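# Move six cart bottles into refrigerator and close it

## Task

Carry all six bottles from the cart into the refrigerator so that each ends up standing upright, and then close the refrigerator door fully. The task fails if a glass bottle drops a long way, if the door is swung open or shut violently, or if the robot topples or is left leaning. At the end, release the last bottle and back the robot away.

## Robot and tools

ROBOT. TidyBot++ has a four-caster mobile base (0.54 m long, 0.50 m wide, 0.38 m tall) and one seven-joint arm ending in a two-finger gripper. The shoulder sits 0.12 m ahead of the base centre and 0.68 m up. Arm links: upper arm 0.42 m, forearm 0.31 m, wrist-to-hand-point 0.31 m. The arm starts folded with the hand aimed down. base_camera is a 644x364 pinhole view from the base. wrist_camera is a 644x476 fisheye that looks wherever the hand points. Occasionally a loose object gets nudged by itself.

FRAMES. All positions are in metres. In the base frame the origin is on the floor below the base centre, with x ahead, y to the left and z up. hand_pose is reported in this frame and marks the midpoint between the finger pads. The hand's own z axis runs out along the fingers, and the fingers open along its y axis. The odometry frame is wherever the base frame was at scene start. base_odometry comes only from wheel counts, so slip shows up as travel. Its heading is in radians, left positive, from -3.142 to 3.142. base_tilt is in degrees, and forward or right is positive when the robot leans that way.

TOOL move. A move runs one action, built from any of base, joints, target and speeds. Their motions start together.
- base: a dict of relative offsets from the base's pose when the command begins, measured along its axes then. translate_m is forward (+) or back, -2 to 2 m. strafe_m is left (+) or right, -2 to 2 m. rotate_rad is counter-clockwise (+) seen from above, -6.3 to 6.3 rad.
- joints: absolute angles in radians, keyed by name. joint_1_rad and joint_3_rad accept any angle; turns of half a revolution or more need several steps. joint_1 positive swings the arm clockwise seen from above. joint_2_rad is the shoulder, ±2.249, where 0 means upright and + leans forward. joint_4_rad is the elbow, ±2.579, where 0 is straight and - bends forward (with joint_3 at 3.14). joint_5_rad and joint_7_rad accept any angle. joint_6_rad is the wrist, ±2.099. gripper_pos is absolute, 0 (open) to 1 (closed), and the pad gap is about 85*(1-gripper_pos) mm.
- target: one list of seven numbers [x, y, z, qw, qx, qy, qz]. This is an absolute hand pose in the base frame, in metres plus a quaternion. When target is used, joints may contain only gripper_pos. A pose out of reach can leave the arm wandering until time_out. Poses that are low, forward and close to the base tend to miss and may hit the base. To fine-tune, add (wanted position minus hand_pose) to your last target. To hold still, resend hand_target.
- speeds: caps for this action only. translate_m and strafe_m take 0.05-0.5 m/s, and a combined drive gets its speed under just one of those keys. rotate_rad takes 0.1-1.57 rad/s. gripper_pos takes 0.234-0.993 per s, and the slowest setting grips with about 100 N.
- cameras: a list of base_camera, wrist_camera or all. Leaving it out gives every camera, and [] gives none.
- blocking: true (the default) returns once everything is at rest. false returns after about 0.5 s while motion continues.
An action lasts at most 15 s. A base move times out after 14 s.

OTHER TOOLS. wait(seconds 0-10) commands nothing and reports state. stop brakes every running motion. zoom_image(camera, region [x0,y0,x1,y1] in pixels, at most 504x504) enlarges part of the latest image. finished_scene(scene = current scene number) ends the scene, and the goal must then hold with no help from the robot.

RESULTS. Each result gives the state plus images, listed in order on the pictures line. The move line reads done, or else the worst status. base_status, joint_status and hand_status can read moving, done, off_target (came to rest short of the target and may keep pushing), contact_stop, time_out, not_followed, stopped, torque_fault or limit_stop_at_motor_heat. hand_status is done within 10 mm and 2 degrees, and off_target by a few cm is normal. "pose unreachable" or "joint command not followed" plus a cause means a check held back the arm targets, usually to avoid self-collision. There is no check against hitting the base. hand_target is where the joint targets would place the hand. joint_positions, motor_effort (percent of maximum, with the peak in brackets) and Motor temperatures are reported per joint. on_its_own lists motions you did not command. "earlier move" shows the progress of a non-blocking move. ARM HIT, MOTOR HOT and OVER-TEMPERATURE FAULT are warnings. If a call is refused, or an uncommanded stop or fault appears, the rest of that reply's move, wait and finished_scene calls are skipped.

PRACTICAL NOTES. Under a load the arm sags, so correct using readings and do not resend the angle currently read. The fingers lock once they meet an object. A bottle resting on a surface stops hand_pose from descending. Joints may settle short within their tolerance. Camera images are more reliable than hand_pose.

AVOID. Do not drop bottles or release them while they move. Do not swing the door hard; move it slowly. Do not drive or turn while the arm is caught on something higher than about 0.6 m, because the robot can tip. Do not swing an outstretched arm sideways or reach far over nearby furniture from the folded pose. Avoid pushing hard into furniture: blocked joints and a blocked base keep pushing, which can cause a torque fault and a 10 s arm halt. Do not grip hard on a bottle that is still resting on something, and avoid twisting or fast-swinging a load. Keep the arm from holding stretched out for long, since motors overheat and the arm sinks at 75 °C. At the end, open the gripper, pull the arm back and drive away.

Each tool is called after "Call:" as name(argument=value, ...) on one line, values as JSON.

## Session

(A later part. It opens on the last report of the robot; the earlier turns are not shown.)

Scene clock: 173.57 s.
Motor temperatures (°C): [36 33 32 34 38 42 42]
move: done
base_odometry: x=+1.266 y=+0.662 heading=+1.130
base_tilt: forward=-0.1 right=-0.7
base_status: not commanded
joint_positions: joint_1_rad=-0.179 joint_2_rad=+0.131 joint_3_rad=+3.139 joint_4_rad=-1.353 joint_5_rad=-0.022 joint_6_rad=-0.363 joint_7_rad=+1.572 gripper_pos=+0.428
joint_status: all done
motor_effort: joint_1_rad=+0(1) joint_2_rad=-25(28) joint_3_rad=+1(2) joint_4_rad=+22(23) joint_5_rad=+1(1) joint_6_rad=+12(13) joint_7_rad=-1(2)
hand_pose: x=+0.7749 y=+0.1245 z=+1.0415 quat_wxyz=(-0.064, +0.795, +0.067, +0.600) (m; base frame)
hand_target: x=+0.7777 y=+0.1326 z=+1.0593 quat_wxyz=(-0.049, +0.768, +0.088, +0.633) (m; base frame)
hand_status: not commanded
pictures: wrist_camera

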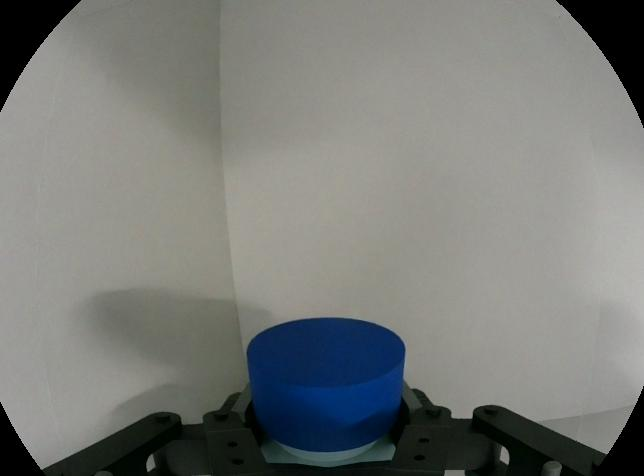

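Call:
move(joints={"joint_4_rad":-1.385,"joint_6_rad":-0.36}, cameras=[])

Call:
move(joints={"gripper_pos":0.1}, speeds={"gripper_pos":0.234}, cameras=["wrist_camera"])

Scene clock: 176.87 s.
Motor temperatures (°C): [36 33 32 34 38 42 42]
move: done
base_odometry: x=+1.266 y=+0.662 heading=+1.130
base_tilt: forward=-0.1 right=-0.7
base_status: not commanded
joint_positions: joint_1_rad=-0.179 joint_2_rad=+0.126 joint_3_rad=+3.139 joint_4_rad=-1.353 joint_5_rad=-0.022 joint_6_rad=-0.374 joint_7_rad=+1.572 gripper_pos=+0.428
joint_status: all done
motor_effort: joint_1_rad=+0(1) joint_2_rad=-24(26) joint_3_rad=+1(2) joint_4_rad=+19(22) joint_5_rad=+0(1) joint_6_rad=+9(12) joint_7_rad=-2(2)
hand_pose: x=+0.7723 y=+0.1241 z=+1.0411 quat_wxyz=(-0.064, +0.797, +0.067, +0.597) (m; base frame)
hand_target: x=+0.7702 y=+0.1299 z=+1.0260 quat_wxyz=(-0.044, +0.800, +0.090, +0.592) (m; base frame)
hand_status: not commanded
pictures: none
No camera images: "cameras" was empty.

Scene clock: 181.03 s.
Motor temperatures (°C): [36 33 32 34 38 42 42]
move: done
base_odometry: x=+1.266 y=+0.662 heading=+1.130
base_tilt: forward=-0.1 right=-0.7
base_status: not commanded
joint_positions: joint_1_rad=-0.181 joint_2_rad=+0.126 joint_3_rad=+3.139 joint_4_rad=-1.354 joint_5_rad=-0.022 joint_6_rad=-0.374 joint_7_rad=+1.572 gripper_pos=+0.100
joint_status: all done
motor_effort: joint_1_rad=+0(1) joint_2_rad=-24(25) joint_3_rad=+1(2) joint_4_rad=+20(20) joint_5_rad=+0(1) joint_6_rad=+9(10) joint_7_rad=-1(2)
hand_pose: x=+0.7721 y=+0.1249 z=+1.0406 quat_wxyz=(-0.064, +0.797, +0.068, +0.597) (m; base frame)
hand_target: x=+0.7702 y=+0.1299 z=+1.0260 quat_wxyz=(-0.044, +0.800, +0.090, +0.592) (m; base frame)
hand_status: not commanded
pictures: wrist_camera

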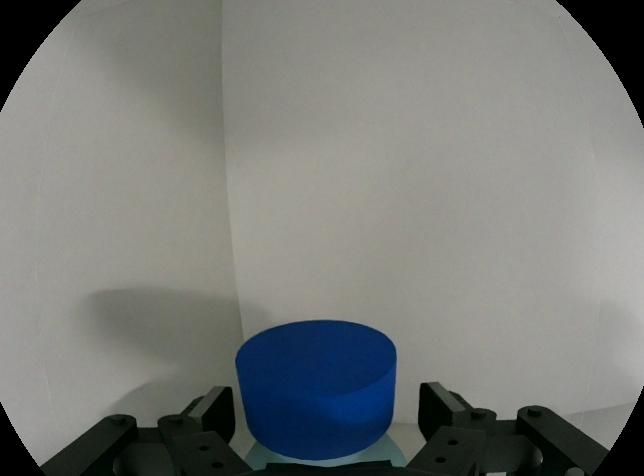

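Call:
move(joints={"gripper_pos":0.0}, cameras=[])

Call:
move(joints={"joint_2_rad":-0.24,"joint_4_rad":-1.63,"joint_6_rad":-0.53})

Scene clock: 185.80 s.
Motor temperatures (°C): [36 33 32 34 38 42 42]
move: done
base_odometry: x=+1.266 y=+0.662 heading=+1.130
base_tilt: forward=-0.2 right=-0.7
base_status: not commanded
joint_positions: joint_1_rad=-0.181 joint_2_rad=+0.126 joint_3_rad=+3.139 joint_4_rad=-1.354 joint_5_rad=-0.022 joint_6_rad=-0.374 joint_7_rad=+1.572 gripper_pos=+0.000
joint_status: all done
motor_effort: joint_1_rad=+0(0) joint_2_rad=-24(24) joint_3_rad=+0(2) joint_4_rad=+20(20) joint_5_rad=+1(1) joint_6_rad=+9(10) joint_7_rad=-1(2)
hand_pose: x=+0.7721 y=+0.1249 z=+1.0406 quat_wxyz=(-0.064, +0.797, +0.068, +0.597) (m; base frame)
hand_target: x=+0.7702 y=+0.1299 z=+1.0260 quat_wxyz=(-0.044, +0.800, +0.090, +0.592) (m; base frame)
hand_status: not commanded
pictures: none
No camera images: "cameras" was empty.

Scene clock: 187.33 s.
Motor temperatures (°C): [36 33 32 34 38 42 42]
move: done
base_odometry: x=+1.266 y=+0.662 heading=+1.130
base_tilt: forward=-0.1 right=-0.7
base_status: not commanded
joint_positions: joint_1_rad=-0.181 joint_2_rad=-0.239 joint_3_rad=+3.139 joint_4_rad=-1.591 joint_5_rad=-0.022 joint_6_rad=-0.459 joint_7_rad=+1.572 gripper_pos=+0.000
joint_status: all done
motor_effort: joint_1_rad=+0(0) joint_2_rad=-12(25) joint_3_rad=+1(2) joint_4_rad=+20(22) joint_5_rad=+0(1) joint_6_rad=+9(10) joint_7_rad=-1(2)
hand_pose: x=+0.6192 y=+0.0975 z=+1.0849 quat_wxyz=(-0.066, +0.784, +0.068, +0.614) (m; base frame)
hand_target: x=+0.6115 y=+0.0957 z=+1.0406 quat_wxyz=(-0.040, +0.814, +0.089, +0.572) (m; base frame)
hand_status: not commanded
pictures: base_camera, wrist_camera

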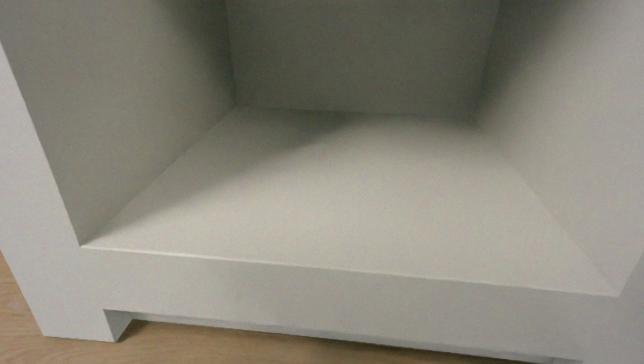

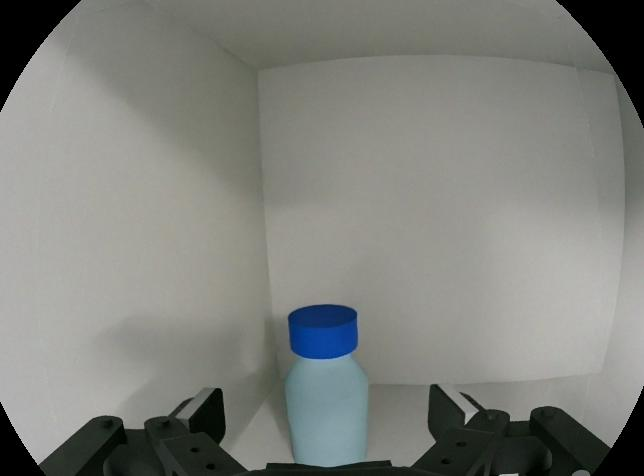

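Call:
move(base={"translate_m":-0.75}, joints={"joint_1_rad":0.0}, cameras=[])

Call:
move(base={"translate_m":-0.625,"strafe_m":0.331,"rotate_rad":-1.95}, cameras=[])

Call:
move(joints={"joint_1_rad":-0.02,"joint_2_rad":-0.19,"joint_4_rad":-2.08,"joint_6_rad":0.13})

Scene clock: 204.13 s.
Motor temperatures (°C): [36 33 32 34 38 42 42]
move: done
base_odometry: x=+0.946 y=-0.017 heading=+1.130
base_tilt: forward=-0.1 right=-0.7
base_status: done
joint_positions: joint_1_rad=-0.023 joint_2_rad=-0.241 joint_3_rad=+3.140 joint_4_rad=-1.595 joint_5_rad=-0.022 joint_6_rad=-0.463 joint_7_rad=+1.572 gripper_pos=+0.000
joint_status: all done
motor_effort: joint_1_rad=+0(1) joint_2_rad=-11(15) joint_3_rad=+1(3) joint_4_rad=+19(20) joint_5_rad=+0(1) joint_6_rad=+9(10) joint_7_rad=+0(2)
hand_pose: x=+0.6271 y=+0.0169 z=+1.0824 quat_wxyz=(-0.017, +0.788, +0.005, +0.615) (m; base frame)
hand_target: x=+0.6207 y=-0.0040 z=+1.0406 quat_wxyz=(+0.017, +0.819, +0.008, +0.573) (m; base frame)
hand_status: not commanded
pictures: none
No camera images: "cameras" was empty.

Scene clock: 207.07 s.
Motor temperatures (°C): [36 33 32 34 38 42 42]
move: done
base_odometry: x=+0.380 y=-0.441 heading=-0.820
base_tilt: forward=-0.1 right=-0.7
base_status: done
joint_positions: joint_1_rad=-0.013 joint_2_rad=-0.238 joint_3_rad=+3.145 joint_4_rad=-1.595 joint_5_rad=-0.022 joint_6_rad=-0.463 joint_7_rad=+1.572 gripper_pos=+0.000
joint_status: not commanded
motor_effort: joint_1_rad=+0(2) joint_2_rad=-11(15) joint_3_rad=+2(3) joint_4_rad=+19(21) joint_5_rad=+0(1) joint_6_rad=+9(10) joint_7_rad=+0(2)
hand_pose: x=+0.6287 y=+0.0089 z=+1.0804 quat_wxyz=(-0.013, +0.790, -0.001, +0.613) (m; base frame)
hand_target: x=+0.6207 y=-0.0040 z=+1.0406 quat_wxyz=(+0.017, +0.819, +0.008, +0.573) (m; base frame)
hand_status: not commanded
pictures: none
No camera images: "cameras" was empty.

Scene clock: 209.03 s.
Motor temperatures (°C): [36 33 32 34 38 42 42]
move: done
base_odometry: x=+0.380 y=-0.441 heading=-0.820
base_tilt: forward=-0.1 right=-0.7
base_status: not commanded
joint_positions: joint_1_rad=-0.013 joint_2_rad=-0.208 joint_3_rad=+3.145 joint_4_rad=-2.043 joint_5_rad=-0.022 joint_6_rad=+0.038 joint_7_rad=+1.572 gripper_pos=+0.000
joint_status: all done
motor_effort: joint_1_rad=+0(1) joint_2_rad=-12(14) joint_3_rad=+1(2) joint_4_rad=+19(21) joint_5_rad=+0(1) joint_6_rad=+9(11) joint_7_rad=-1(2)
hand_pose: x=+0.6389 y=+0.0057 z=+0.9415 quat_wxyz=(-0.009, +0.782, -0.005, +0.623) (m; base frame)
hand_target: x=+0.6435 y=+0.0144 z=+0.9378 quat_wxyz=(+0.003, +0.770, +0.024, +0.637) (m; base frame)
hand_status: not commanded
pictures: base_camera, wrist_camera

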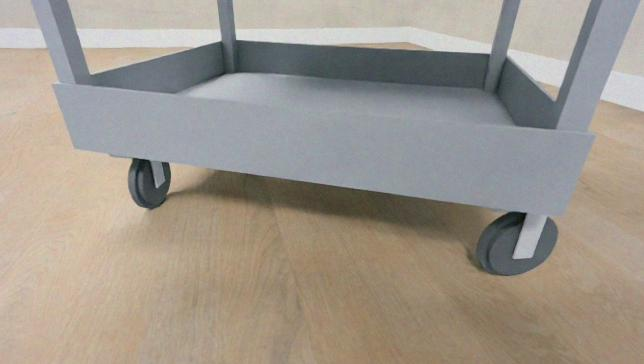

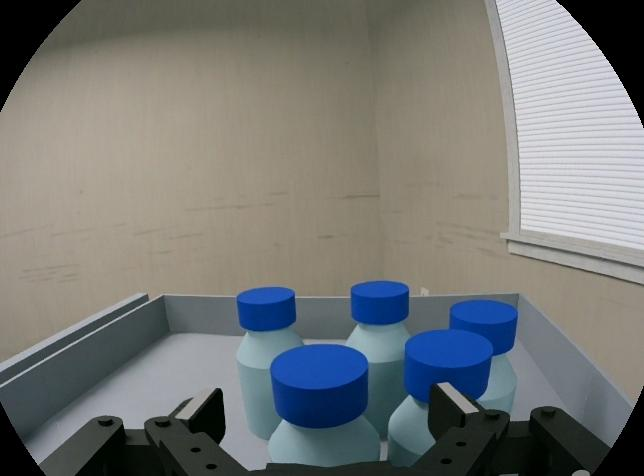

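Call:
move(joints={"joint_2_rad":-0.14,"joint_4_rad":-2.02,"joint_6_rad":0.09,"gripper_pos":0.25}, cameras=["wrist_camera"])

Scene clock: 218.17 s.
Motor temperatures (°C): [36 33 32 34 38 42 42]
move: done
base_odometry: x=+0.380 y=-0.441 heading=-0.820
base_tilt: forward=-0.2 right=-0.7
base_status: not commanded
joint_positions: joint_1_rad=-0.013 joint_2_rad=-0.155 joint_3_rad=+3.145 joint_4_rad=-2.024 joint_5_rad=-0.022 joint_6_rad=+0.040 joint_7_rad=+1.572 gripper_pos=+0.251
joint_status: all done
motor_effort: joint_1_rad=+0(0) joint_2_rad=-14(15) joint_3_rad=+1(2) joint_4_rad=+19(20) joint_5_rad=+0(1) joint_6_rad=+10(10) joint_7_rad=-1(2)
hand_pose: x=+0.6554 y=+0.0059 z=+0.9257 quat_wxyz=(-0.009, +0.792, -0.005, +0.610) (m; base frame)
hand_target: x=+0.6634 y=+0.0143 z=+0.9351 quat_wxyz=(+0.003, +0.780, +0.024, +0.625) (m; base frame)
hand_status: not commanded
pictures: wrist_camera

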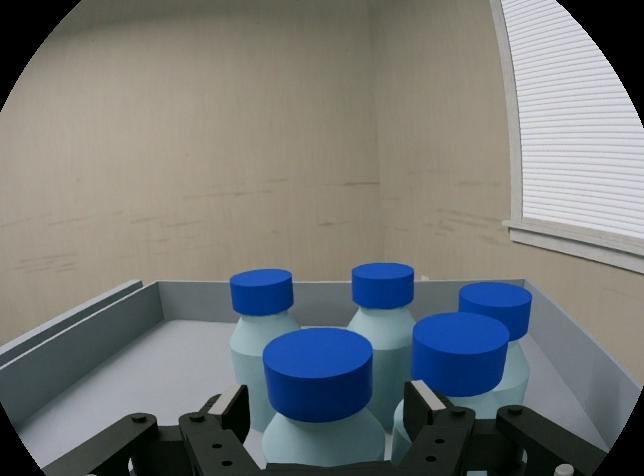

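Call:
move(joints={"joint_2_rad":0.012,"joint_4_rad":-1.93,"joint_6_rad":0.14}, cameras=["wrist_camera"])

Scene clock: 222.07 s.
Motor temperatures (°C): [36 33 32 34 38 42 42]
move: done
base_odometry: x=+0.380 y=-0.441 heading=-0.820
base_tilt: forward=-0.1 right=-0.7
base_status: not commanded
joint_positions: joint_1_rad=-0.013 joint_2_rad=-0.006 joint_3_rad=+3.144 joint_4_rad=-1.946 joint_5_rad=-0.022 joint_6_rad=+0.057 joint_7_rad=+1.572 gripper_pos=+0.251
joint_status: all done
motor_effort: joint_1_rad=+0(2) joint_2_rad=-18(20) joint_3_rad=+1(4) joint_4_rad=+19(20) joint_5_rad=+1(1) joint_6_rad=+10(10) joint_7_rad=-1(2)
hand_pose: x=+0.7059 y=+0.0072 z=+0.8934 quat_wxyz=(-0.009, +0.809, -0.005, +0.588) (m; base frame)
hand_target: x=+0.7198 y=+0.0161 z=+0.9171 quat_wxyz=(+0.002, +0.784, +0.024, +0.621) (m; base frame)
hand_status: not commanded
pictures: wrist_camera

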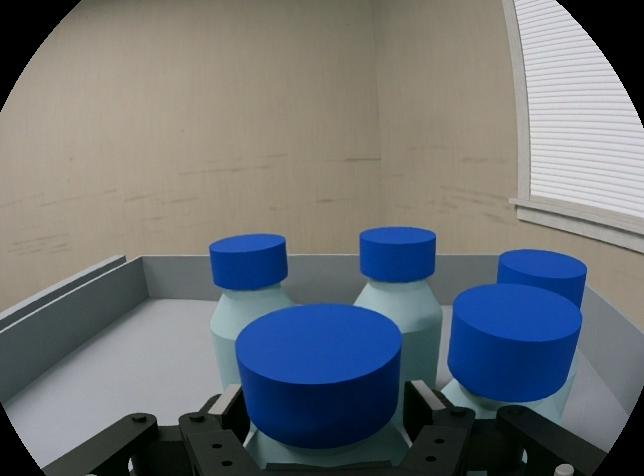

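Call:
move(joints={"gripper_pos":1.0}, speeds={"gripper_pos":0.234}, cameras=[])

Call:
move(joints={"joint_2_rad":-0.06,"joint_4_rad":-1.585,"joint_6_rad":-0.4}, cameras=["wrist_camera"])

Scene clock: 229.83 s.
Motor temperatures (°C): [36 33 32 34 38 42 42]
move: off_target
base_odometry: x=+0.380 y=-0.441 heading=-0.820
base_tilt: forward=-0.1 right=-0.7
base_status: not commanded
joint_positions: joint_1_rad=-0.013 joint_2_rad=-0.006 joint_3_rad=+3.145 joint_4_rad=-1.939 joint_5_rad=-0.022 joint_6_rad=+0.064 joint_7_rad=+1.572 gripper_pos=+0.427
joint_status: gripper_pos off_target (ended at +0.427, target +1.000)
motor_effort: joint_1_rad=-1(2) joint_2_rad=-18(19) joint_3_rad=-1(3) joint_4_rad=+18(19) joint_5_rad=+0(1) joint_6_rad=+8(10) joint_7_rad=-1(3)
hand_pose: x=+0.7080 y=+0.0065 z=+0.8993 quat_wxyz=(-0.008, +0.804, -0.005, +0.594) (m; base frame)
hand_target: x=+0.7198 y=+0.0161 z=+0.9171 quat_wxyz=(+0.002, +0.784, +0.024, +0.621) (m; base frame)
hand_status: not commanded
pictures: none
No camera images: "cameras" was empty.

Scene clock: 231.63 s.
Motor temperatures (°C): [36 33 32 34 38 42 42]
move: done
base_odometry: x=+0.380 y=-0.441 heading=-0.820
base_tilt: forward=-0.1 right=-0.7
base_status: not commanded
joint_positions: joint_1_rad=-0.013 joint_2_rad=-0.026 joint_3_rad=+3.145 joint_4_rad=-1.621 joint_5_rad=-0.022 joint_6_rad=-0.347 joint_7_rad=+1.572 gripper_pos=+0.427
joint_status: all done
motor_effort: joint_1_rad=+0(2) joint_2_rad=-22(24) joint_3_rad=+1(3) joint_4_rad=+23(25) joint_5_rad=+0(1) joint_6_rad=+12(14) joint_7_rad=-1(2)
hand_pose: x=+0.7123 y=+0.0094 z=+0.9825 quat_wxyz=(-0.011, +0.825, -0.002, +0.565) (m; base frame)
hand_target: x=+0.6997 y=+0.0091 z=+1.0083 quat_wxyz=(+0.010, +0.820, +0.018, +0.572) (m; base frame)
hand_status: not commanded
pictures: wrist_camera

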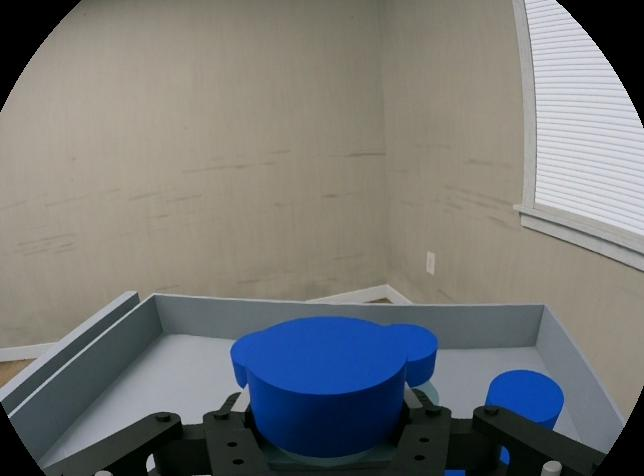

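Call:
move(joints={"joint_2_rad":-0.25,"joint_4_rad":-1.5,"joint_6_rad":-0.66}, cameras=[])

Call:
move(base={"translate_m":-0.25}, cameras=[])

Call:
move(base={"translate_m":0.174,"strafe_m":1.082,"rotate_rad":1.95}, cameras=["wrist_camera"])

Scene clock: 236.53 s.
Motor temperatures (°C): [36 33 32 34 38 42 42]
move: done
base_odometry: x=+0.380 y=-0.441 heading=-0.820
base_tilt: forward=-0.2 right=-0.8
base_status: not commanded
joint_positions: joint_1_rad=-0.013 joint_2_rad=-0.238 joint_3_rad=+3.145 joint_4_rad=-1.528 joint_5_rad=-0.022 joint_6_rad=-0.608 joint_7_rad=+1.572 gripper_pos=+0.427
joint_status: all done
motor_effort: joint_1_rad=+0(0) joint_2_rad=-14(25) joint_3_rad=+1(2) joint_4_rad=+22(25) joint_5_rad=+0(1) joint_6_rad=+13(13) joint_7_rad=+0(2)
hand_pose: x=+0.6165 y=+0.0099 z=+1.0780 quat_wxyz=(-0.013, +0.813, +0.001, +0.583) (m; base frame)
hand_target: x=+0.6067 y=+0.0044 z=+1.0852 quat_wxyz=(+0.012, +0.816, +0.013, +0.578) (m; base frame)
hand_status: not commanded
pictures: none
No camera images: "cameras" was empty.

Scene clock: 238.30 s.
Motor temperatures (°C): [36 33 32 34 38 42 42]
move: done
base_odometry: x=+0.209 y=-0.258 heading=-0.820
base_tilt: forward=-0.2 right=-0.6
base_status: done
joint_positions: joint_1_rad=-0.013 joint_2_rad=-0.245 joint_3_rad=+3.145 joint_4_rad=-1.528 joint_5_rad=-0.022 joint_6_rad=-0.614 joint_7_rad=+1.572 gripper_pos=+0.427
joint_status: not commanded
motor_effort: joint_1_rad=+0(1) joint_2_rad=-14(18) joint_3_rad=+1(2) joint_4_rad=+23(24) joint_5_rad=+0(1) joint_6_rad=+12(13) joint_7_rad=-1(2)
hand_pose: x=+0.6133 y=+0.0099 z=+1.0794 quat_wxyz=(-0.013, +0.813, +0.001, +0.583) (m; base frame)
hand_target: x=+0.6067 y=+0.0044 z=+1.0852 quat_wxyz=(+0.012, +0.816, +0.013, +0.578) (m; base frame)
hand_status: not commanded
pictures: none
No camera images: "cameras" was empty.

Scene clock: 242.10 s.
Motor temperatures (°C): [36 33 32 34 38 42 42]
move: done
base_odometry: x=+1.119 y=+0.353 heading=+1.130
base_tilt: forward=-0.1 right=-0.8
base_status: done
joint_positions: joint_1_rad=-0.013 joint_2_rad=-0.232 joint_3_rad=+3.141 joint_4_rad=-1.528 joint_5_rad=-0.021 joint_6_rad=-0.615 joint_7_rad=+1.572 gripper_pos=+0.427
joint_status: not commanded
motor_effort: joint_1_rad=+0(3) joint_2_rad=-14(18) joint_3_rad=+0(3) joint_4_rad=+23(23) joint_5_rad=+0(2) joint_6_rad=+13(13) joint_7_rad=+0(2)
hand_pose: x=+0.6182 y=+0.0117 z=+1.0731 quat_wxyz=(-0.013, +0.816, +0.002, +0.577) (m; base frame)
hand_target: x=+0.6067 y=+0.0044 z=+1.0852 quat_wxyz=(+0.012, +0.816, +0.013, +0.578) (m; base frame)
hand_status: not commanded
pictures: wrist_camera

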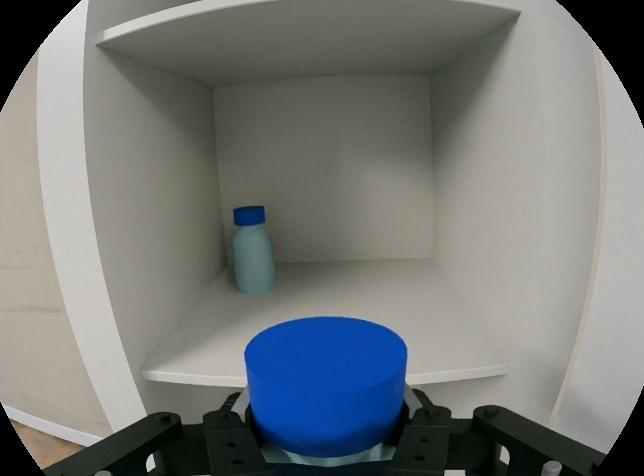

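Call:
move(base={"translate_m":0.343}, speeds={"translate_m":0.35}, cameras=["wrist_camera"])

Call:
move(joints={"joint_1_rad":0.045,"joint_2_rad":0.126,"joint_4_rad":-1.27,"joint_6_rad":-0.37}, cameras=["wrist_camera"])

Scene clock: 248.27 s.
Motor temperatures (°C): [36 33 32 34 38 42 42]
move: done
base_odometry: x=+1.266 y=+0.663 heading=+1.130
base_tilt: forward=-0.1 right=-0.7
base_status: done
joint_positions: joint_1_rad=-0.013 joint_2_rad=-0.232 joint_3_rad=+3.141 joint_4_rad=-1.528 joint_5_rad=-0.021 joint_6_rad=-0.615 joint_7_rad=+1.572 gripper_pos=+0.427
joint_status: not commanded
motor_effort: joint_1_rad=+0(0) joint_2_rad=-14(17) joint_3_rad=+1(2) joint_4_rad=+23(23) joint_5_rad=+0(1) joint_6_rad=+13(13) joint_7_rad=+0(2)
hand_pose: x=+0.6182 y=+0.0117 z=+1.0727 quat_wxyz=(-0.013, +0.817, +0.002, +0.577) (m; base frame)
hand_target: x=+0.6067 y=+0.0044 z=+1.0852 quat_wxyz=(+0.012, +0.816, +0.013, +0.578) (m; base frame)
hand_status: not commanded
pictures: wrist_camera

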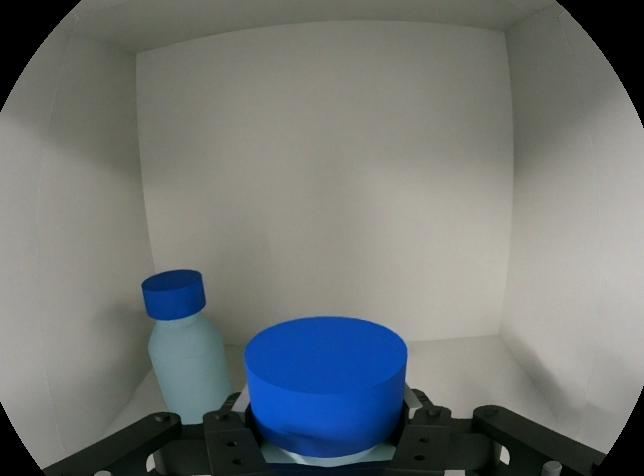

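Scene clock: 249.77 s.
Motor temperatures (°C): [36 33 32 34 38 42 42]
move: done
base_odometry: x=+1.266 y=+0.663 heading=+1.130
base_tilt: forward=-0.2 right=-0.7
base_status: not commanded
joint_positions: joint_1_rad=+0.018 joint_2_rad=+0.122 joint_3_rad=+3.141 joint_4_rad=-1.305 joint_5_rad=-0.021 joint_6_rad=-0.479 joint_7_rad=+1.572 gripper_pos=+0.427
joint_status: all done
motor_effort: joint_1_rad=+0(1) joint_2_rad=-27(29) joint_3_rad=+1(2) joint_4_rad=+23(23) joint_5_rad=+0(1) joint_6_rad=+13(14) joint_7_rad=+0(2)
hand_pose: x=+0.7753 y=-0.0071 z=+1.0419 quat_wxyz=(-0.004, +0.815, -0.011, +0.579) (m; base frame)
hand_target: x=+0.7860 y=-0.0322 z=+1.0936 quat_wxyz=(+0.030, +0.773, -0.008, +0.634) (m; base frame)
hand_status: not commanded
pictures: wrist_camera

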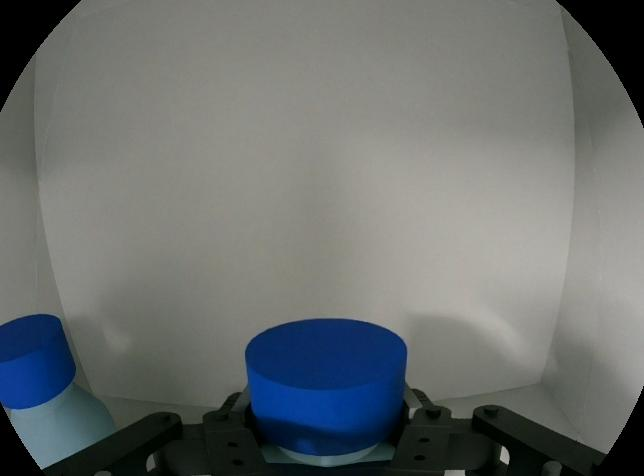

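Call:
move(joints={"joint_4_rad":-1.30,"joint_6_rad":-0.32}, cameras=[])

Call:
move(joints={"joint_4_rad":-1.33,"joint_6_rad":-0.3}, cameras=[])

Call:
move(joints={"joint_4_rad":-1.36,"joint_6_rad":-0.3}, cameras=["wrist_camera"])

Scene clock: 253.03 s.
Motor temperatures (°C): [36 33 32 34 38 42 42]
move: done
base_odometry: x=+1.266 y=+0.663 heading=+1.130
base_tilt: forward=+0.0 right=-0.8
base_status: not commanded
joint_positions: joint_1_rad=+0.018 joint_2_rad=+0.122 joint_3_rad=+3.141 joint_4_rad=-1.307 joint_5_rad=-0.021 joint_6_rad=-0.432 joint_7_rad=+1.572 gripper_pos=+0.427
joint_status: all done
motor_effort: joint_1_rad=+0(0) joint_2_rad=-27(28) joint_3_rad=+1(1) joint_4_rad=+23(24) joint_5_rad=+0(0) joint_6_rad=+13(13) joint_7_rad=-1(2)
hand_pose: x=+0.7797 y=-0.0076 z=+1.0547 quat_wxyz=(-0.004, +0.802, -0.012, +0.597) (m; base frame)
hand_target: x=+0.7887 y=-0.0318 z=+1.0904 quat_wxyz=(+0.030, +0.766, -0.008, +0.642) (m; base frame)
hand_status: not commanded
pictures: none
No camera images: "cameras" was empty.

Scene clock: 253.67 s.
Motor temperatures (°C): [36 33 32 34 38 42 42]
move: off_target
base_odometry: x=+1.266 y=+0.663 heading=+1.130
base_tilt: forward=-0.1 right=-0.7
base_status: not commanded
joint_positions: joint_1_rad=+0.018 joint_2_rad=+0.124 joint_3_rad=+3.141 joint_4_rad=-1.320 joint_5_rad=-0.021 joint_6_rad=-0.415 joint_7_rad=+1.572 gripper_pos=+0.427
joint_status: joint_6_rad off_target (ended at -0.415, target -0.300); the others done
motor_effort: joint_1_rad=+0(0) joint_2_rad=-27(28) joint_3_rad=+1(2) joint_4_rad=+23(24) joint_5_rad=+0(1) joint_6_rad=+13(13) joint_7_rad=-1(2)
hand_pose: x=+0.7812 y=-0.0077 z=+1.0507 quat_wxyz=(-0.003, +0.801, -0.012, +0.598) (m; base frame)
hand_target: x=+0.7894 y=-0.0315 z=+1.0780 quat_wxyz=(+0.029, +0.769, -0.007, +0.638) (m; base frame)
hand_status: not commanded
pictures: none
No camera images: "cameras" was empty.

Scene clock: 254.33 s.
Motor temperatures (°C): [36 33 32 34 38 42 42]
move: done
base_odometry: x=+1.266 y=+0.663 heading=+1.130
base_tilt: forward=-0.1 right=-0.7
base_status: not commanded
joint_positions: joint_1_rad=+0.018 joint_2_rad=+0.124 joint_3_rad=+3.141 joint_4_rad=-1.339 joint_5_rad=-0.021 joint_6_rad=-0.408 joint_7_rad=+1.572 gripper_pos=+0.427
joint_status: all done
motor_effort: joint_1_rad=+0(1) joint_2_rad=-26(28) joint_3_rad=+1(2) joint_4_rad=+22(24) joint_5_rad=+0(1) joint_6_rad=+12(13) joint_7_rad=-1(2)
hand_pose: x=+0.7810 y=-0.0078 z=+1.0410 quat_wxyz=(-0.003, +0.805, -0.012, +0.593) (m; base frame)
hand_target: x=+0.7885 y=-0.0315 z=+1.0595 quat_wxyz=(+0.029, +0.779, -0.007, +0.627) (m; base frame)
hand_status: not commanded
pictures: wrist_camera

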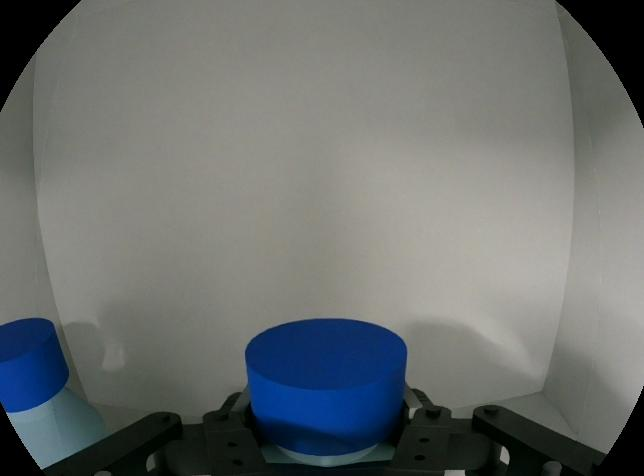

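Call:
move(joints={"joint_4_rad":-1.38,"joint_6_rad":-0.32}, cameras=[])

Call:
move(joints={"gripper_pos":0.1}, speeds={"gripper_pos":0.234}, cameras=["wrist_camera"])

Scene clock: 258.23 s.
Motor temperatures (°C): [36 33 32 34 38 42 42]
move: done
base_odometry: x=+1.266 y=+0.663 heading=+1.130
base_tilt: forward=-0.1 right=-0.7
base_status: not commanded
joint_positions: joint_1_rad=+0.018 joint_2_rad=+0.123 joint_3_rad=+3.141 joint_4_rad=-1.341 joint_5_rad=-0.021 joint_6_rad=-0.406 joint_7_rad=+1.572 gripper_pos=+0.427
joint_status: all done
motor_effort: joint_1_rad=+1(1) joint_2_rad=-23(26) joint_3_rad=+1(2) joint_4_rad=+20(22) joint_5_rad=+1(1) joint_6_rad=+10(12) joint_7_rad=-1(2)
hand_pose: x=+0.7807 y=-0.0078 z=+1.0406 quat_wxyz=(-0.003, +0.805, -0.012, +0.593) (m; base frame)
hand_target: x=+0.7860 y=-0.0316 z=+1.0411 quat_wxyz=(+0.029, +0.791, -0.007, +0.611) (m; base frame)
hand_status: not commanded
pictures: none
No camera images: "cameras" was empty.

Scene clock: 262.40 s.
Motor temperatures (°C): [36 33 32 34 38 42 42]
move: done
base_odometry: x=+1.266 y=+0.663 heading=+1.130
base_tilt: forward=-0.2 right=-0.7
base_status: not commanded
joint_positions: joint_1_rad=+0.020 joint_2_rad=+0.123 joint_3_rad=+3.141 joint_4_rad=-1.344 joint_5_rad=-0.021 joint_6_rad=-0.406 joint_7_rad=+1.572 gripper_pos=+0.100
joint_status: all done
motor_effort: joint_1_rad=+0(1) joint_2_rad=-23(24) joint_3_rad=+1(2) joint_4_rad=+20(20) joint_5_rad=+1(1) joint_6_rad=+9(10) joint_7_rad=-1(2)
hand_pose: x=+0.7806 y=-0.0092 z=+1.0395 quat_wxyz=(-0.003, +0.805, -0.013, +0.593) (m; base frame)
hand_target: x=+0.7860 y=-0.0316 z=+1.0411 quat_wxyz=(+0.029, +0.791, -0.007, +0.611) (m; base frame)
hand_status: not commanded
pictures: wrist_camera

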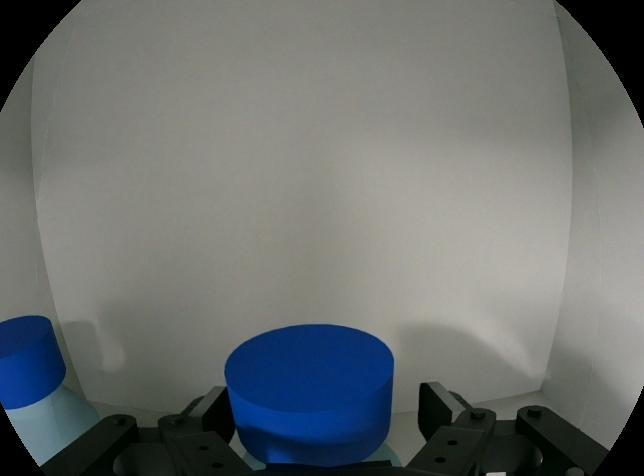

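Call:
move(joints={"gripper_pos":0.0}, cameras=["wrist_camera"])

Scene clock: 264.93 s.
Motor temperatures (°C): [36 33 32 34 38 42 42]
move: done
base_odometry: x=+1.266 y=+0.663 heading=+1.130
base_tilt: forward=-0.1 right=-0.7
base_status: not commanded
joint_positions: joint_1_rad=+0.020 joint_2_rad=+0.123 joint_3_rad=+3.141 joint_4_rad=-1.344 joint_5_rad=-0.021 joint_6_rad=-0.406 joint_7_rad=+1.572 gripper_pos=+0.000
joint_status: all done
motor_effort: joint_1_rad=+0(0) joint_2_rad=-23(24) joint_3_rad=+1(2) joint_4_rad=+19(20) joint_5_rad=+0(1) joint_6_rad=+9(10) joint_7_rad=-1(2)
hand_pose: x=+0.7806 y=-0.0092 z=+1.0395 quat_wxyz=(-0.003, +0.805, -0.013, +0.593) (m; base frame)
hand_target: x=+0.7860 y=-0.0316 z=+1.0411 quat_wxyz=(+0.029, +0.791, -0.007, +0.611) (m; base frame)
hand_status: not commanded
pictures: wrist_camera

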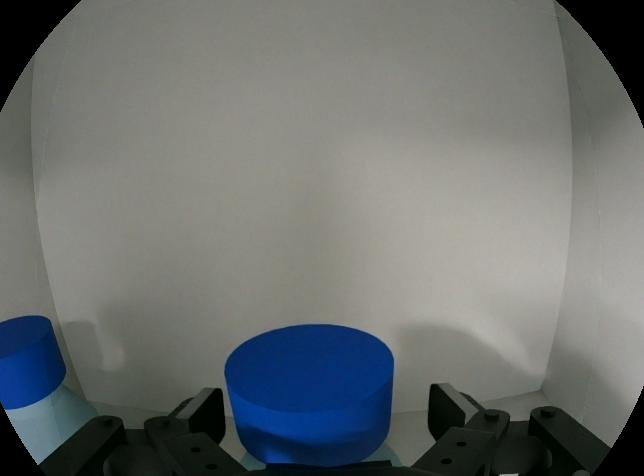

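Call:
move(joints={"joint_1_rad":-0.014}, cameras=["wrist_camera"])

Scene clock: 269.27 s.
Motor temperatures (°C): [36 33 32 34 38 42 42]
move: done
base_odometry: x=+1.266 y=+0.663 heading=+1.130
base_tilt: forward=-0.1 right=-0.7
base_status: not commanded
joint_positions: joint_1_rad=+0.000 joint_2_rad=+0.123 joint_3_rad=+3.141 joint_4_rad=-1.344 joint_5_rad=-0.021 joint_6_rad=-0.406 joint_7_rad=+1.572 gripper_pos=+0.000
joint_status: all done
motor_effort: joint_1_rad=+0(1) joint_2_rad=-24(24) joint_3_rad=+2(2) joint_4_rad=+20(20) joint_5_rad=+0(1) joint_6_rad=+9(10) joint_7_rad=-1(2)
hand_pose: x=+0.7806 y=+0.0041 z=+1.0395 quat_wxyz=(-0.009, +0.805, -0.005, +0.593) (m; base frame)
hand_target: x=+0.7867 y=+0.0078 z=+1.0411 quat_wxyz=(+0.011, +0.791, +0.016, +0.611) (m; base frame)
hand_status: not commanded
pictures: wrist_camera

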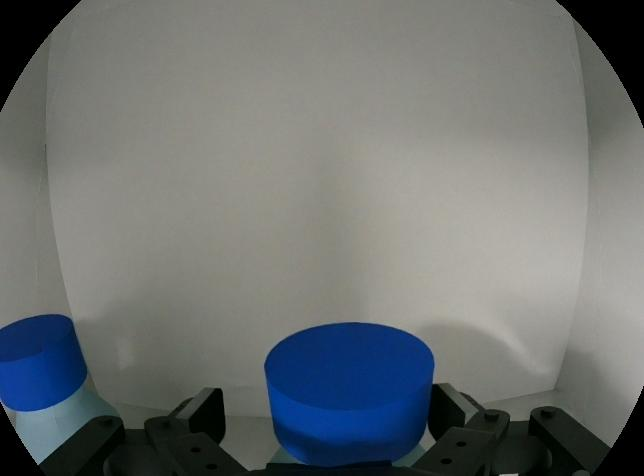

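Call:
move(joints={"joint_1_rad":0.032}, cameras=["wrist_camera"])

Scene clock: 271.60 s.
Motor temperatures (°C): [36 33 32 34 38 42 42]
move: done
base_odometry: x=+1.266 y=+0.663 heading=+1.130
base_tilt: forward=-0.1 right=-0.7
base_status: not commanded
joint_positions: joint_1_rad=+0.017 joint_2_rad=+0.123 joint_3_rad=+3.141 joint_4_rad=-1.344 joint_5_rad=-0.021 joint_6_rad=-0.406 joint_7_rad=+1.572 gripper_pos=+0.000
joint_status: all done
motor_effort: joint_1_rad=+0(1) joint_2_rad=-23(24) joint_3_rad=+0(2) joint_4_rad=+19(20) joint_5_rad=+0(1) joint_6_rad=+9(10) joint_7_rad=-2(2)
hand_pose: x=+0.7806 y=-0.0071 z=+1.0395 quat_wxyz=(-0.004, +0.805, -0.012, +0.593) (m; base frame)
hand_target: x=+0.7864 y=-0.0230 z=+1.0411 quat_wxyz=(+0.025, +0.791, -0.002, +0.611) (m; base frame)
hand_status: not commanded
pictures: wrist_camera

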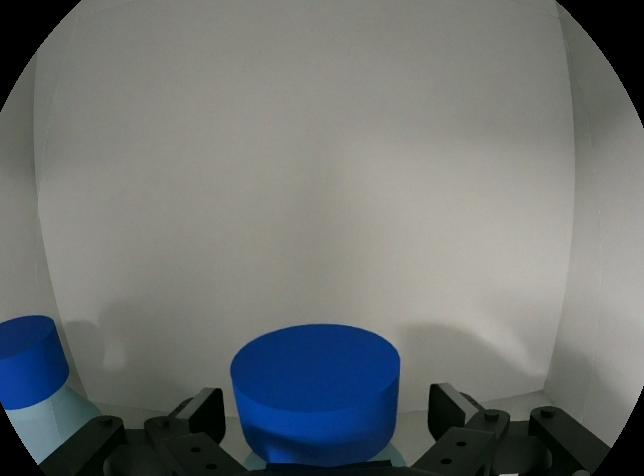

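Call:
move(joints={"joint_2_rad":-0.24,"joint_4_rad":-1.63,"joint_6_rad":-0.53}, cameras=["wrist_camera"])

Call:
move(base={"translate_m":-0.75}, cameras=[])

Call:
move(base={"translate_m":-0.625,"strafe_m":0.331,"rotate_rad":-1.95}, cameras=[])

Call:
move(joints={"joint_1_rad":0.15,"joint_2_rad":-0.14,"joint_4_rad":-2.02,"joint_6_rad":0.09,"gripper_pos":0.2})

Scene clock: 287.60 s.
Motor temperatures (°C): [36 33 32 34 38 42 42]
move: done
base_odometry: x=+1.266 y=+0.663 heading=+1.130
base_tilt: forward=-0.2 right=-0.7
base_status: not commanded
joint_positions: joint_1_rad=+0.017 joint_2_rad=-0.239 joint_3_rad=+3.141 joint_4_rad=-1.591 joint_5_rad=-0.021 joint_6_rad=-0.461 joint_7_rad=+1.572 gripper_pos=+0.000
joint_status: all done
motor_effort: joint_1_rad=+0(0) joint_2_rad=-12(25) joint_3_rad=+1(2) joint_4_rad=+19(21) joint_5_rad=+1(1) joint_6_rad=+9(10) joint_7_rad=-1(2)
hand_pose: x=+0.6283 y=-0.0042 z=+1.0845 quat_wxyz=(-0.004, +0.787, -0.011, +0.617) (m; base frame)
hand_target: x=+0.6203 y=-0.0201 z=+1.0406 quat_wxyz=(+0.026, +0.819, -0.005, +0.573) (m; base frame)
hand_status: not commanded
pictures: wrist_camera

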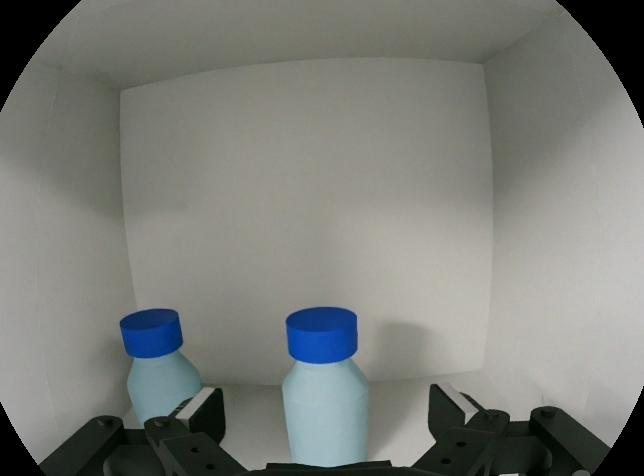

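Scene clock: 290.47 s.
Motor temperatures (°C): [36 33 32 34 38 42 42]
move: done
base_odometry: x=+0.945 y=-0.015 heading=+1.130
base_tilt: forward=-0.2 right=-0.7
base_status: done
joint_positions: joint_1_rad=+0.018 joint_2_rad=-0.241 joint_3_rad=+3.141 joint_4_rad=-1.594 joint_5_rad=-0.021 joint_6_rad=-0.463 joint_7_rad=+1.572 gripper_pos=+0.000
joint_status: not commanded
motor_effort: joint_1_rad=+0(1) joint_2_rad=-11(15) joint_3_rad=+1(3) joint_4_rad=+19(21) joint_5_rad=+0(1) joint_6_rad=+9(10) joint_7_rad=-1(2)
hand_pose: x=+0.6274 y=-0.0044 z=+1.0827 quat_wxyz=(-0.004, +0.788, -0.011, +0.615) (m; base frame)
hand_target: x=+0.6203 y=-0.0201 z=+1.0406 quat_wxyz=(+0.026, +0.819, -0.005, +0.573) (m; base frame)
hand_status: not commanded
pictures: none
No camera images: "cameras" was empty.

Scene clock: 293.40 s.
Motor temperatures (°C): [36 33 32 34 38 42 42]
move: done
base_odometry: x=+0.379 y=-0.439 heading=-0.820
base_tilt: forward=-0.1 right=-0.6
base_status: done
joint_positions: joint_1_rad=+0.021 joint_2_rad=-0.238 joint_3_rad=+3.145 joint_4_rad=-1.595 joint_5_rad=-0.021 joint_6_rad=-0.463 joint_7_rad=+1.572 gripper_pos=+0.000
joint_status: not commanded
motor_effort: joint_1_rad=+0(2) joint_2_rad=-11(15) joint_3_rad=+2(3) joint_4_rad=+20(20) joint_5_rad=+0(1) joint_6_rad=+9(10) joint_7_rad=+0(2)
hand_pose: x=+0.6288 y=-0.0083 z=+1.0806 quat_wxyz=(-0.002, +0.789, -0.014, +0.614) (m; base frame)
hand_target: x=+0.6203 y=-0.0201 z=+1.0406 quat_wxyz=(+0.026, +0.819, -0.005, +0.573) (m; base frame)
hand_status: not commanded
pictures: none
No camera images: "cameras" was empty.

Scene clock: 295.30 s.
Motor temperatures (°C): [36 33 32 34 38 42 42]
move: done
base_odometry: x=+0.379 y=-0.439 heading=-0.820
base_tilt: forward=-0.1 right=-0.6
base_status: not commanded
joint_positions: joint_1_rad=+0.124 joint_2_rad=-0.156 joint_3_rad=+3.145 joint_4_rad=-1.984 joint_5_rad=-0.021 joint_6_rad=-0.002 joint_7_rad=+1.572 gripper_pos=+0.200
joint_status: all done
motor_effort: joint_1_rad=+0(1) joint_2_rad=-14(15) joint_3_rad=+1(2) joint_4_rad=+19(21) joint_5_rad=+1(1) joint_6_rad=+9(10) joint_7_rad=-1(2)
hand_pose: x=+0.6543 y=-0.0671 z=+0.9379 quat_wxyz=(+0.033, +0.790, -0.058, +0.609) (m; base frame)
hand_target: x=+0.6579 y=-0.0780 z=+0.9351 quat_wxyz=(+0.056, +0.779, -0.042, +0.623) (m; base frame)
hand_status: not commanded
pictures: base_camera, wrist_camera

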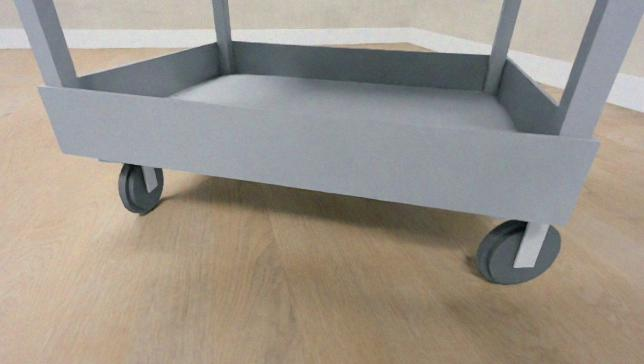

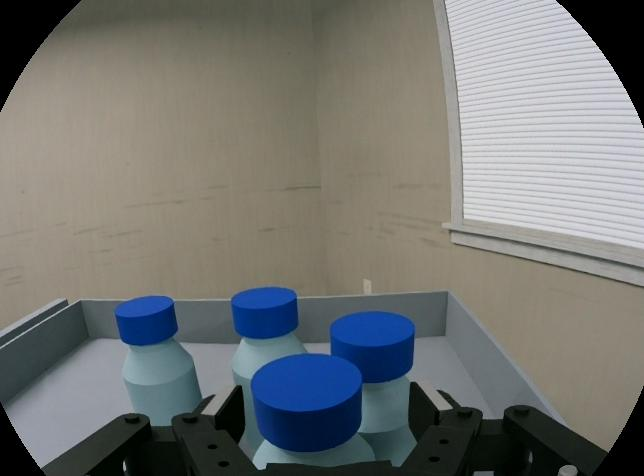

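Call:
move(joints={"joint_1_rad":0.085,"joint_2_rad":-0.012,"joint_4_rad":-1.945,"joint_6_rad":0.14,"gripper_pos":0.22}, cameras=["wrist_camera"])

Scene clock: 302.17 s.
Motor temperatures (°C): [36 33 32 34 38 42 42]
move: done
base_odometry: x=+0.379 y=-0.439 heading=-0.820
base_tilt: forward=-0.1 right=-0.7
base_status: not commanded
joint_positions: joint_1_rad=+0.106 joint_2_rad=-0.024 joint_3_rad=+3.145 joint_4_rad=-1.959 joint_5_rad=-0.021 joint_6_rad=+0.050 joint_7_rad=+1.572 gripper_pos=+0.219
joint_status: all done
motor_effort: joint_1_rad=+0(1) joint_2_rad=-18(21) joint_3_rad=+1(2) joint_4_rad=+19(21) joint_5_rad=+1(1) joint_6_rad=+9(11) joint_7_rad=+0(2)
hand_pose: x=+0.6954 y=-0.0622 z=+0.8939 quat_wxyz=(+0.027, +0.808, -0.052, +0.587) (m; base frame)
hand_target: x=+0.7097 y=-0.0463 z=+0.9225 quat_wxyz=(+0.035, +0.781, -0.017, +0.623) (m; base frame)
hand_status: not commanded
pictures: wrist_camera

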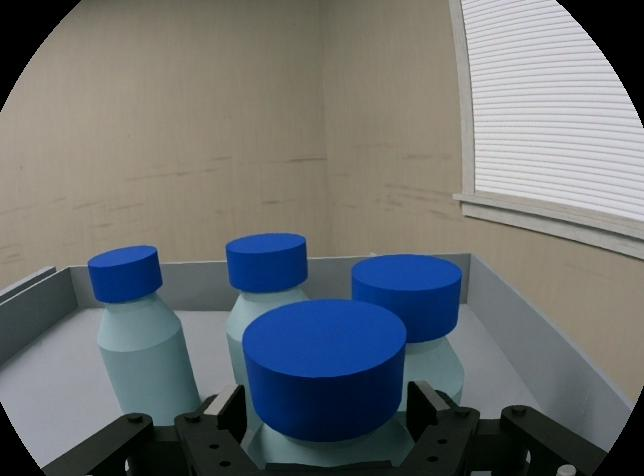

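Great; grip and lift.

Call:
move(joints={"gripper_pos":1.0}, speeds={"gripper_pos":0.234}, cameras=["wrist_camera"])

Call:
move(joints={"joint_2_rad":-0.07,"joint_4_rad":-1.585,"joint_6_rad":-0.39}, cameras=["wrist_camera"])

Scene clock: 307.47 s.
Motor temperatures (°C): [36 33 32 34 38 42 42]
move: off_target
base_odometry: x=+0.379 y=-0.439 heading=-0.820
base_tilt: forward=-0.1 right=-0.7
base_status: not commanded
joint_positions: joint_1_rad=+0.106 joint_2_rad=-0.024 joint_3_rad=+3.146 joint_4_rad=-1.956 joint_5_rad=-0.018 joint_6_rad=+0.062 joint_7_rad=+1.572 gripper_pos=+0.428
joint_status: gripper_pos off_target (ended at +0.428, target +1.000)
motor_effort: joint_1_rad=-2(3) joint_2_rad=-17(18) joint_3_rad=+0(2) joint_4_rad=+18(19) joint_5_rad=-1(1) joint_6_rad=+9(10) joint_7_rad=-1(3)
hand_pose: x=+0.6973 y=-0.0630 z=+0.8997 quat_wxyz=(+0.028, +0.803, -0.052, +0.593) (m; base frame)
hand_target: x=+0.7097 y=-0.0463 z=+0.9225 quat_wxyz=(+0.035, +0.781, -0.017, +0.623) (m; base frame)
hand_status: not commanded
pictures: wrist_camera

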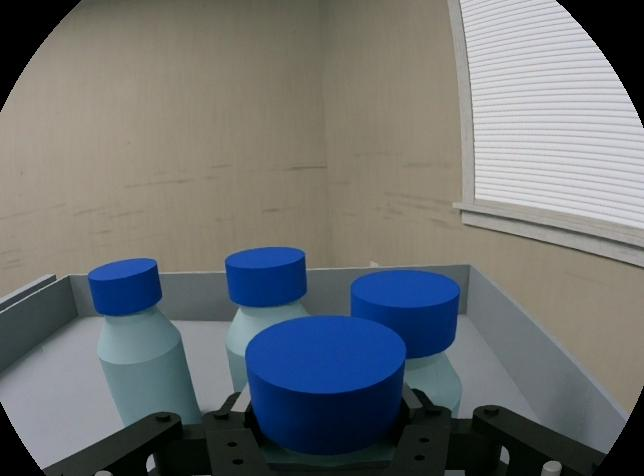

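Scene clock: 309.30 s.
Motor temperatures (°C): [36 33 32 34 38 42 42]
move: done
base_odometry: x=+0.379 y=-0.439 heading=-0.820
base_tilt: forward=+0.0 right=-0.8
base_status: not commanded
joint_positions: joint_1_rad=+0.102 joint_2_rad=-0.032 joint_3_rad=+3.144 joint_4_rad=-1.623 joint_5_rad=-0.018 joint_6_rad=-0.339 joint_7_rad=+1.572 gripper_pos=+0.428
joint_status: all done
motor_effort: joint_1_rad=+0(2) joint_2_rad=-22(24) joint_3_rad=+1(3) joint_4_rad=+24(26) joint_5_rad=+0(1) joint_6_rad=+13(15) joint_7_rad=-1(2)
hand_pose: x=+0.7082 y=-0.0587 z=+0.9866 quat_wxyz=(+0.023, +0.821, -0.048, +0.569) (m; base frame)
hand_target: x=+0.6952 y=-0.0515 z=+1.0170 quat_wxyz=(+0.040, +0.814, -0.025, +0.578) (m; base frame)
hand_status: not commanded
pictures: wrist_camera

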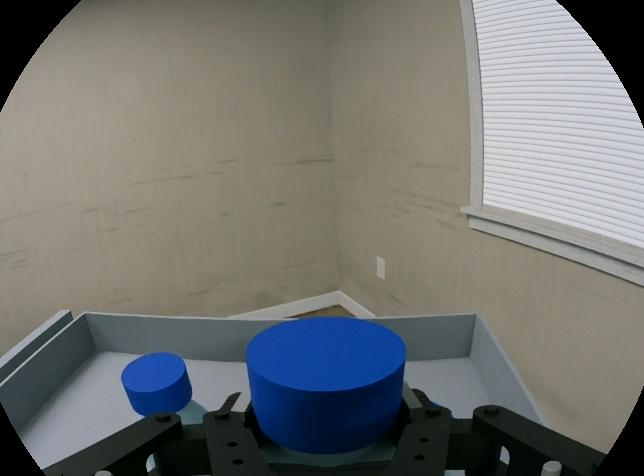

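Call:
move(joints={"joint_1_rad":0.03,"joint_2_rad":-0.25,"joint_4_rad":-1.48,"joint_6_rad":-0.67}, cameras=[])

Call:
move(base={"translate_m":-0.25}, cameras=[])

Call:
move(base={"translate_m":0.174,"strafe_m":1.082,"rotate_rad":1.95}, cameras=["wrist_camera"])

Scene clock: 314.90 s.
Motor temperatures (°C): [36 33 32 34 38 42 42]
move: done
base_odometry: x=+0.379 y=-0.439 heading=-0.820
base_tilt: forward=-0.2 right=-0.7
base_status: not commanded
joint_positions: joint_1_rad=+0.055 joint_2_rad=-0.236 joint_3_rad=+3.144 joint_4_rad=-1.510 joint_5_rad=-0.018 joint_6_rad=-0.620 joint_7_rad=+1.572 gripper_pos=+0.428
joint_status: all done
motor_effort: joint_1_rad=+0(1) joint_2_rad=-14(25) joint_3_rad=+0(2) joint_4_rad=+22(26) joint_5_rad=+0(1) joint_6_rad=+13(14) joint_7_rad=-1(2)
hand_pose: x=+0.6157 y=-0.0239 z=+1.0840 quat_wxyz=(+0.008, +0.811, -0.026, +0.584) (m; base frame)
hand_target: x=+0.6053 y=-0.0201 z=+1.0941 quat_wxyz=(+0.027, +0.813, -0.007, +0.581) (m; base frame)
hand_status: not commanded
pictures: none
No camera images: "cameras" was empty.

Scene clock: 316.67 s.
Motor temperatures (°C): [36 33 32 34 38 42 42]
move: done
base_odometry: x=+0.209 y=-0.257 heading=-0.821
base_tilt: forward=-0.1 right=-0.7
base_status: done
joint_positions: joint_1_rad=+0.054 joint_2_rad=-0.243 joint_3_rad=+3.144 joint_4_rad=-1.510 joint_5_rad=-0.018 joint_6_rad=-0.627 joint_7_rad=+1.572 gripper_pos=+0.428
joint_status: not commanded
motor_effort: joint_1_rad=+0(1) joint_2_rad=-14(19) joint_3_rad=+1(3) joint_4_rad=+23(24) joint_5_rad=+0(1) joint_6_rad=+13(14) joint_7_rad=-1(2)
hand_pose: x=+0.6125 y=-0.0232 z=+1.0852 quat_wxyz=(+0.008, +0.811, -0.025, +0.584) (m; base frame)
hand_target: x=+0.6053 y=-0.0201 z=+1.0941 quat_wxyz=(+0.027, +0.813, -0.007, +0.581) (m; base frame)
hand_status: not commanded
pictures: none
No camera images: "cameras" was empty.

Scene clock: 320.50 s.
Motor temperatures (°C): [36 33 32 34 38 42 42]
move: done
base_odometry: x=+1.119 y=+0.354 heading=+1.129
base_tilt: forward=-0.1 right=-0.7
base_status: done
joint_positions: joint_1_rad=+0.044 joint_2_rad=-0.229 joint_3_rad=+3.141 joint_4_rad=-1.510 joint_5_rad=-0.018 joint_6_rad=-0.628 joint_7_rad=+1.572 gripper_pos=+0.428
joint_status: not commanded
motor_effort: joint_1_rad=+0(3) joint_2_rad=-14(19) joint_3_rad=+1(4) joint_4_rad=+23(24) joint_5_rad=+0(2) joint_6_rad=+13(14) joint_7_rad=+0(2)
hand_pose: x=+0.6180 y=-0.0171 z=+1.0786 quat_wxyz=(+0.004, +0.815, -0.020, +0.578) (m; base frame)
hand_target: x=+0.6053 y=-0.0201 z=+1.0941 quat_wxyz=(+0.027, +0.813, -0.007, +0.581) (m; base frame)
hand_status: not commanded
pictures: wrist_camera

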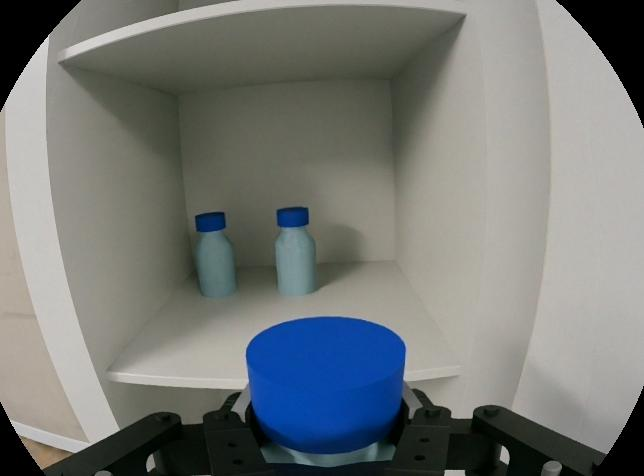

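Call:
move(base={"translate_m":0.343,"rotate_rad":0.025}, speeds={"translate_m":0.35}, cameras=["wrist_camera"])

Scene clock: 326.77 s.
Motor temperatures (°C): [36 33 32 34 38 42 42]
move: done
base_odometry: x=+1.266 y=+0.664 heading=+1.154
base_tilt: forward=+0.0 right=-0.7
base_status: done
joint_positions: joint_1_rad=+0.043 joint_2_rad=-0.229 joint_3_rad=+3.138 joint_4_rad=-1.510 joint_5_rad=-0.018 joint_6_rad=-0.628 joint_7_rad=+1.572 gripper_pos=+0.428
joint_status: not commanded
motor_effort: joint_1_rad=+0(1) joint_2_rad=-14(18) joint_3_rad=+2(2) joint_4_rad=+23(24) joint_5_rad=+0(1) joint_6_rad=+13(14) joint_7_rad=-1(2)
hand_pose: x=+0.6180 y=-0.0149 z=+1.0784 quat_wxyz=(+0.004, +0.816, -0.018, +0.578) (m; base frame)
hand_target: x=+0.6053 y=-0.0201 z=+1.0941 quat_wxyz=(+0.027, +0.813, -0.007, +0.581) (m; base frame)
hand_status: not commanded
pictures: wrist_camera

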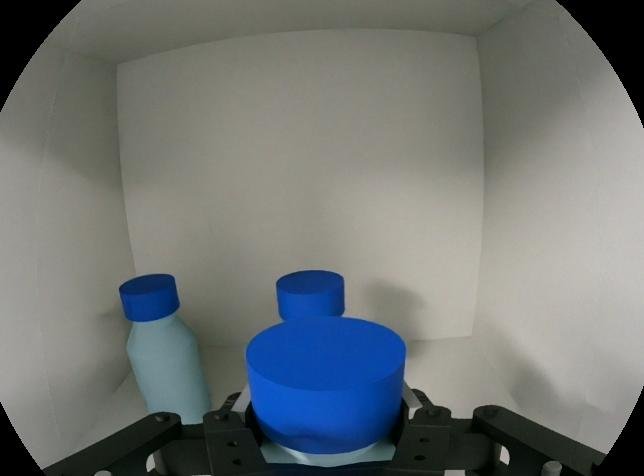

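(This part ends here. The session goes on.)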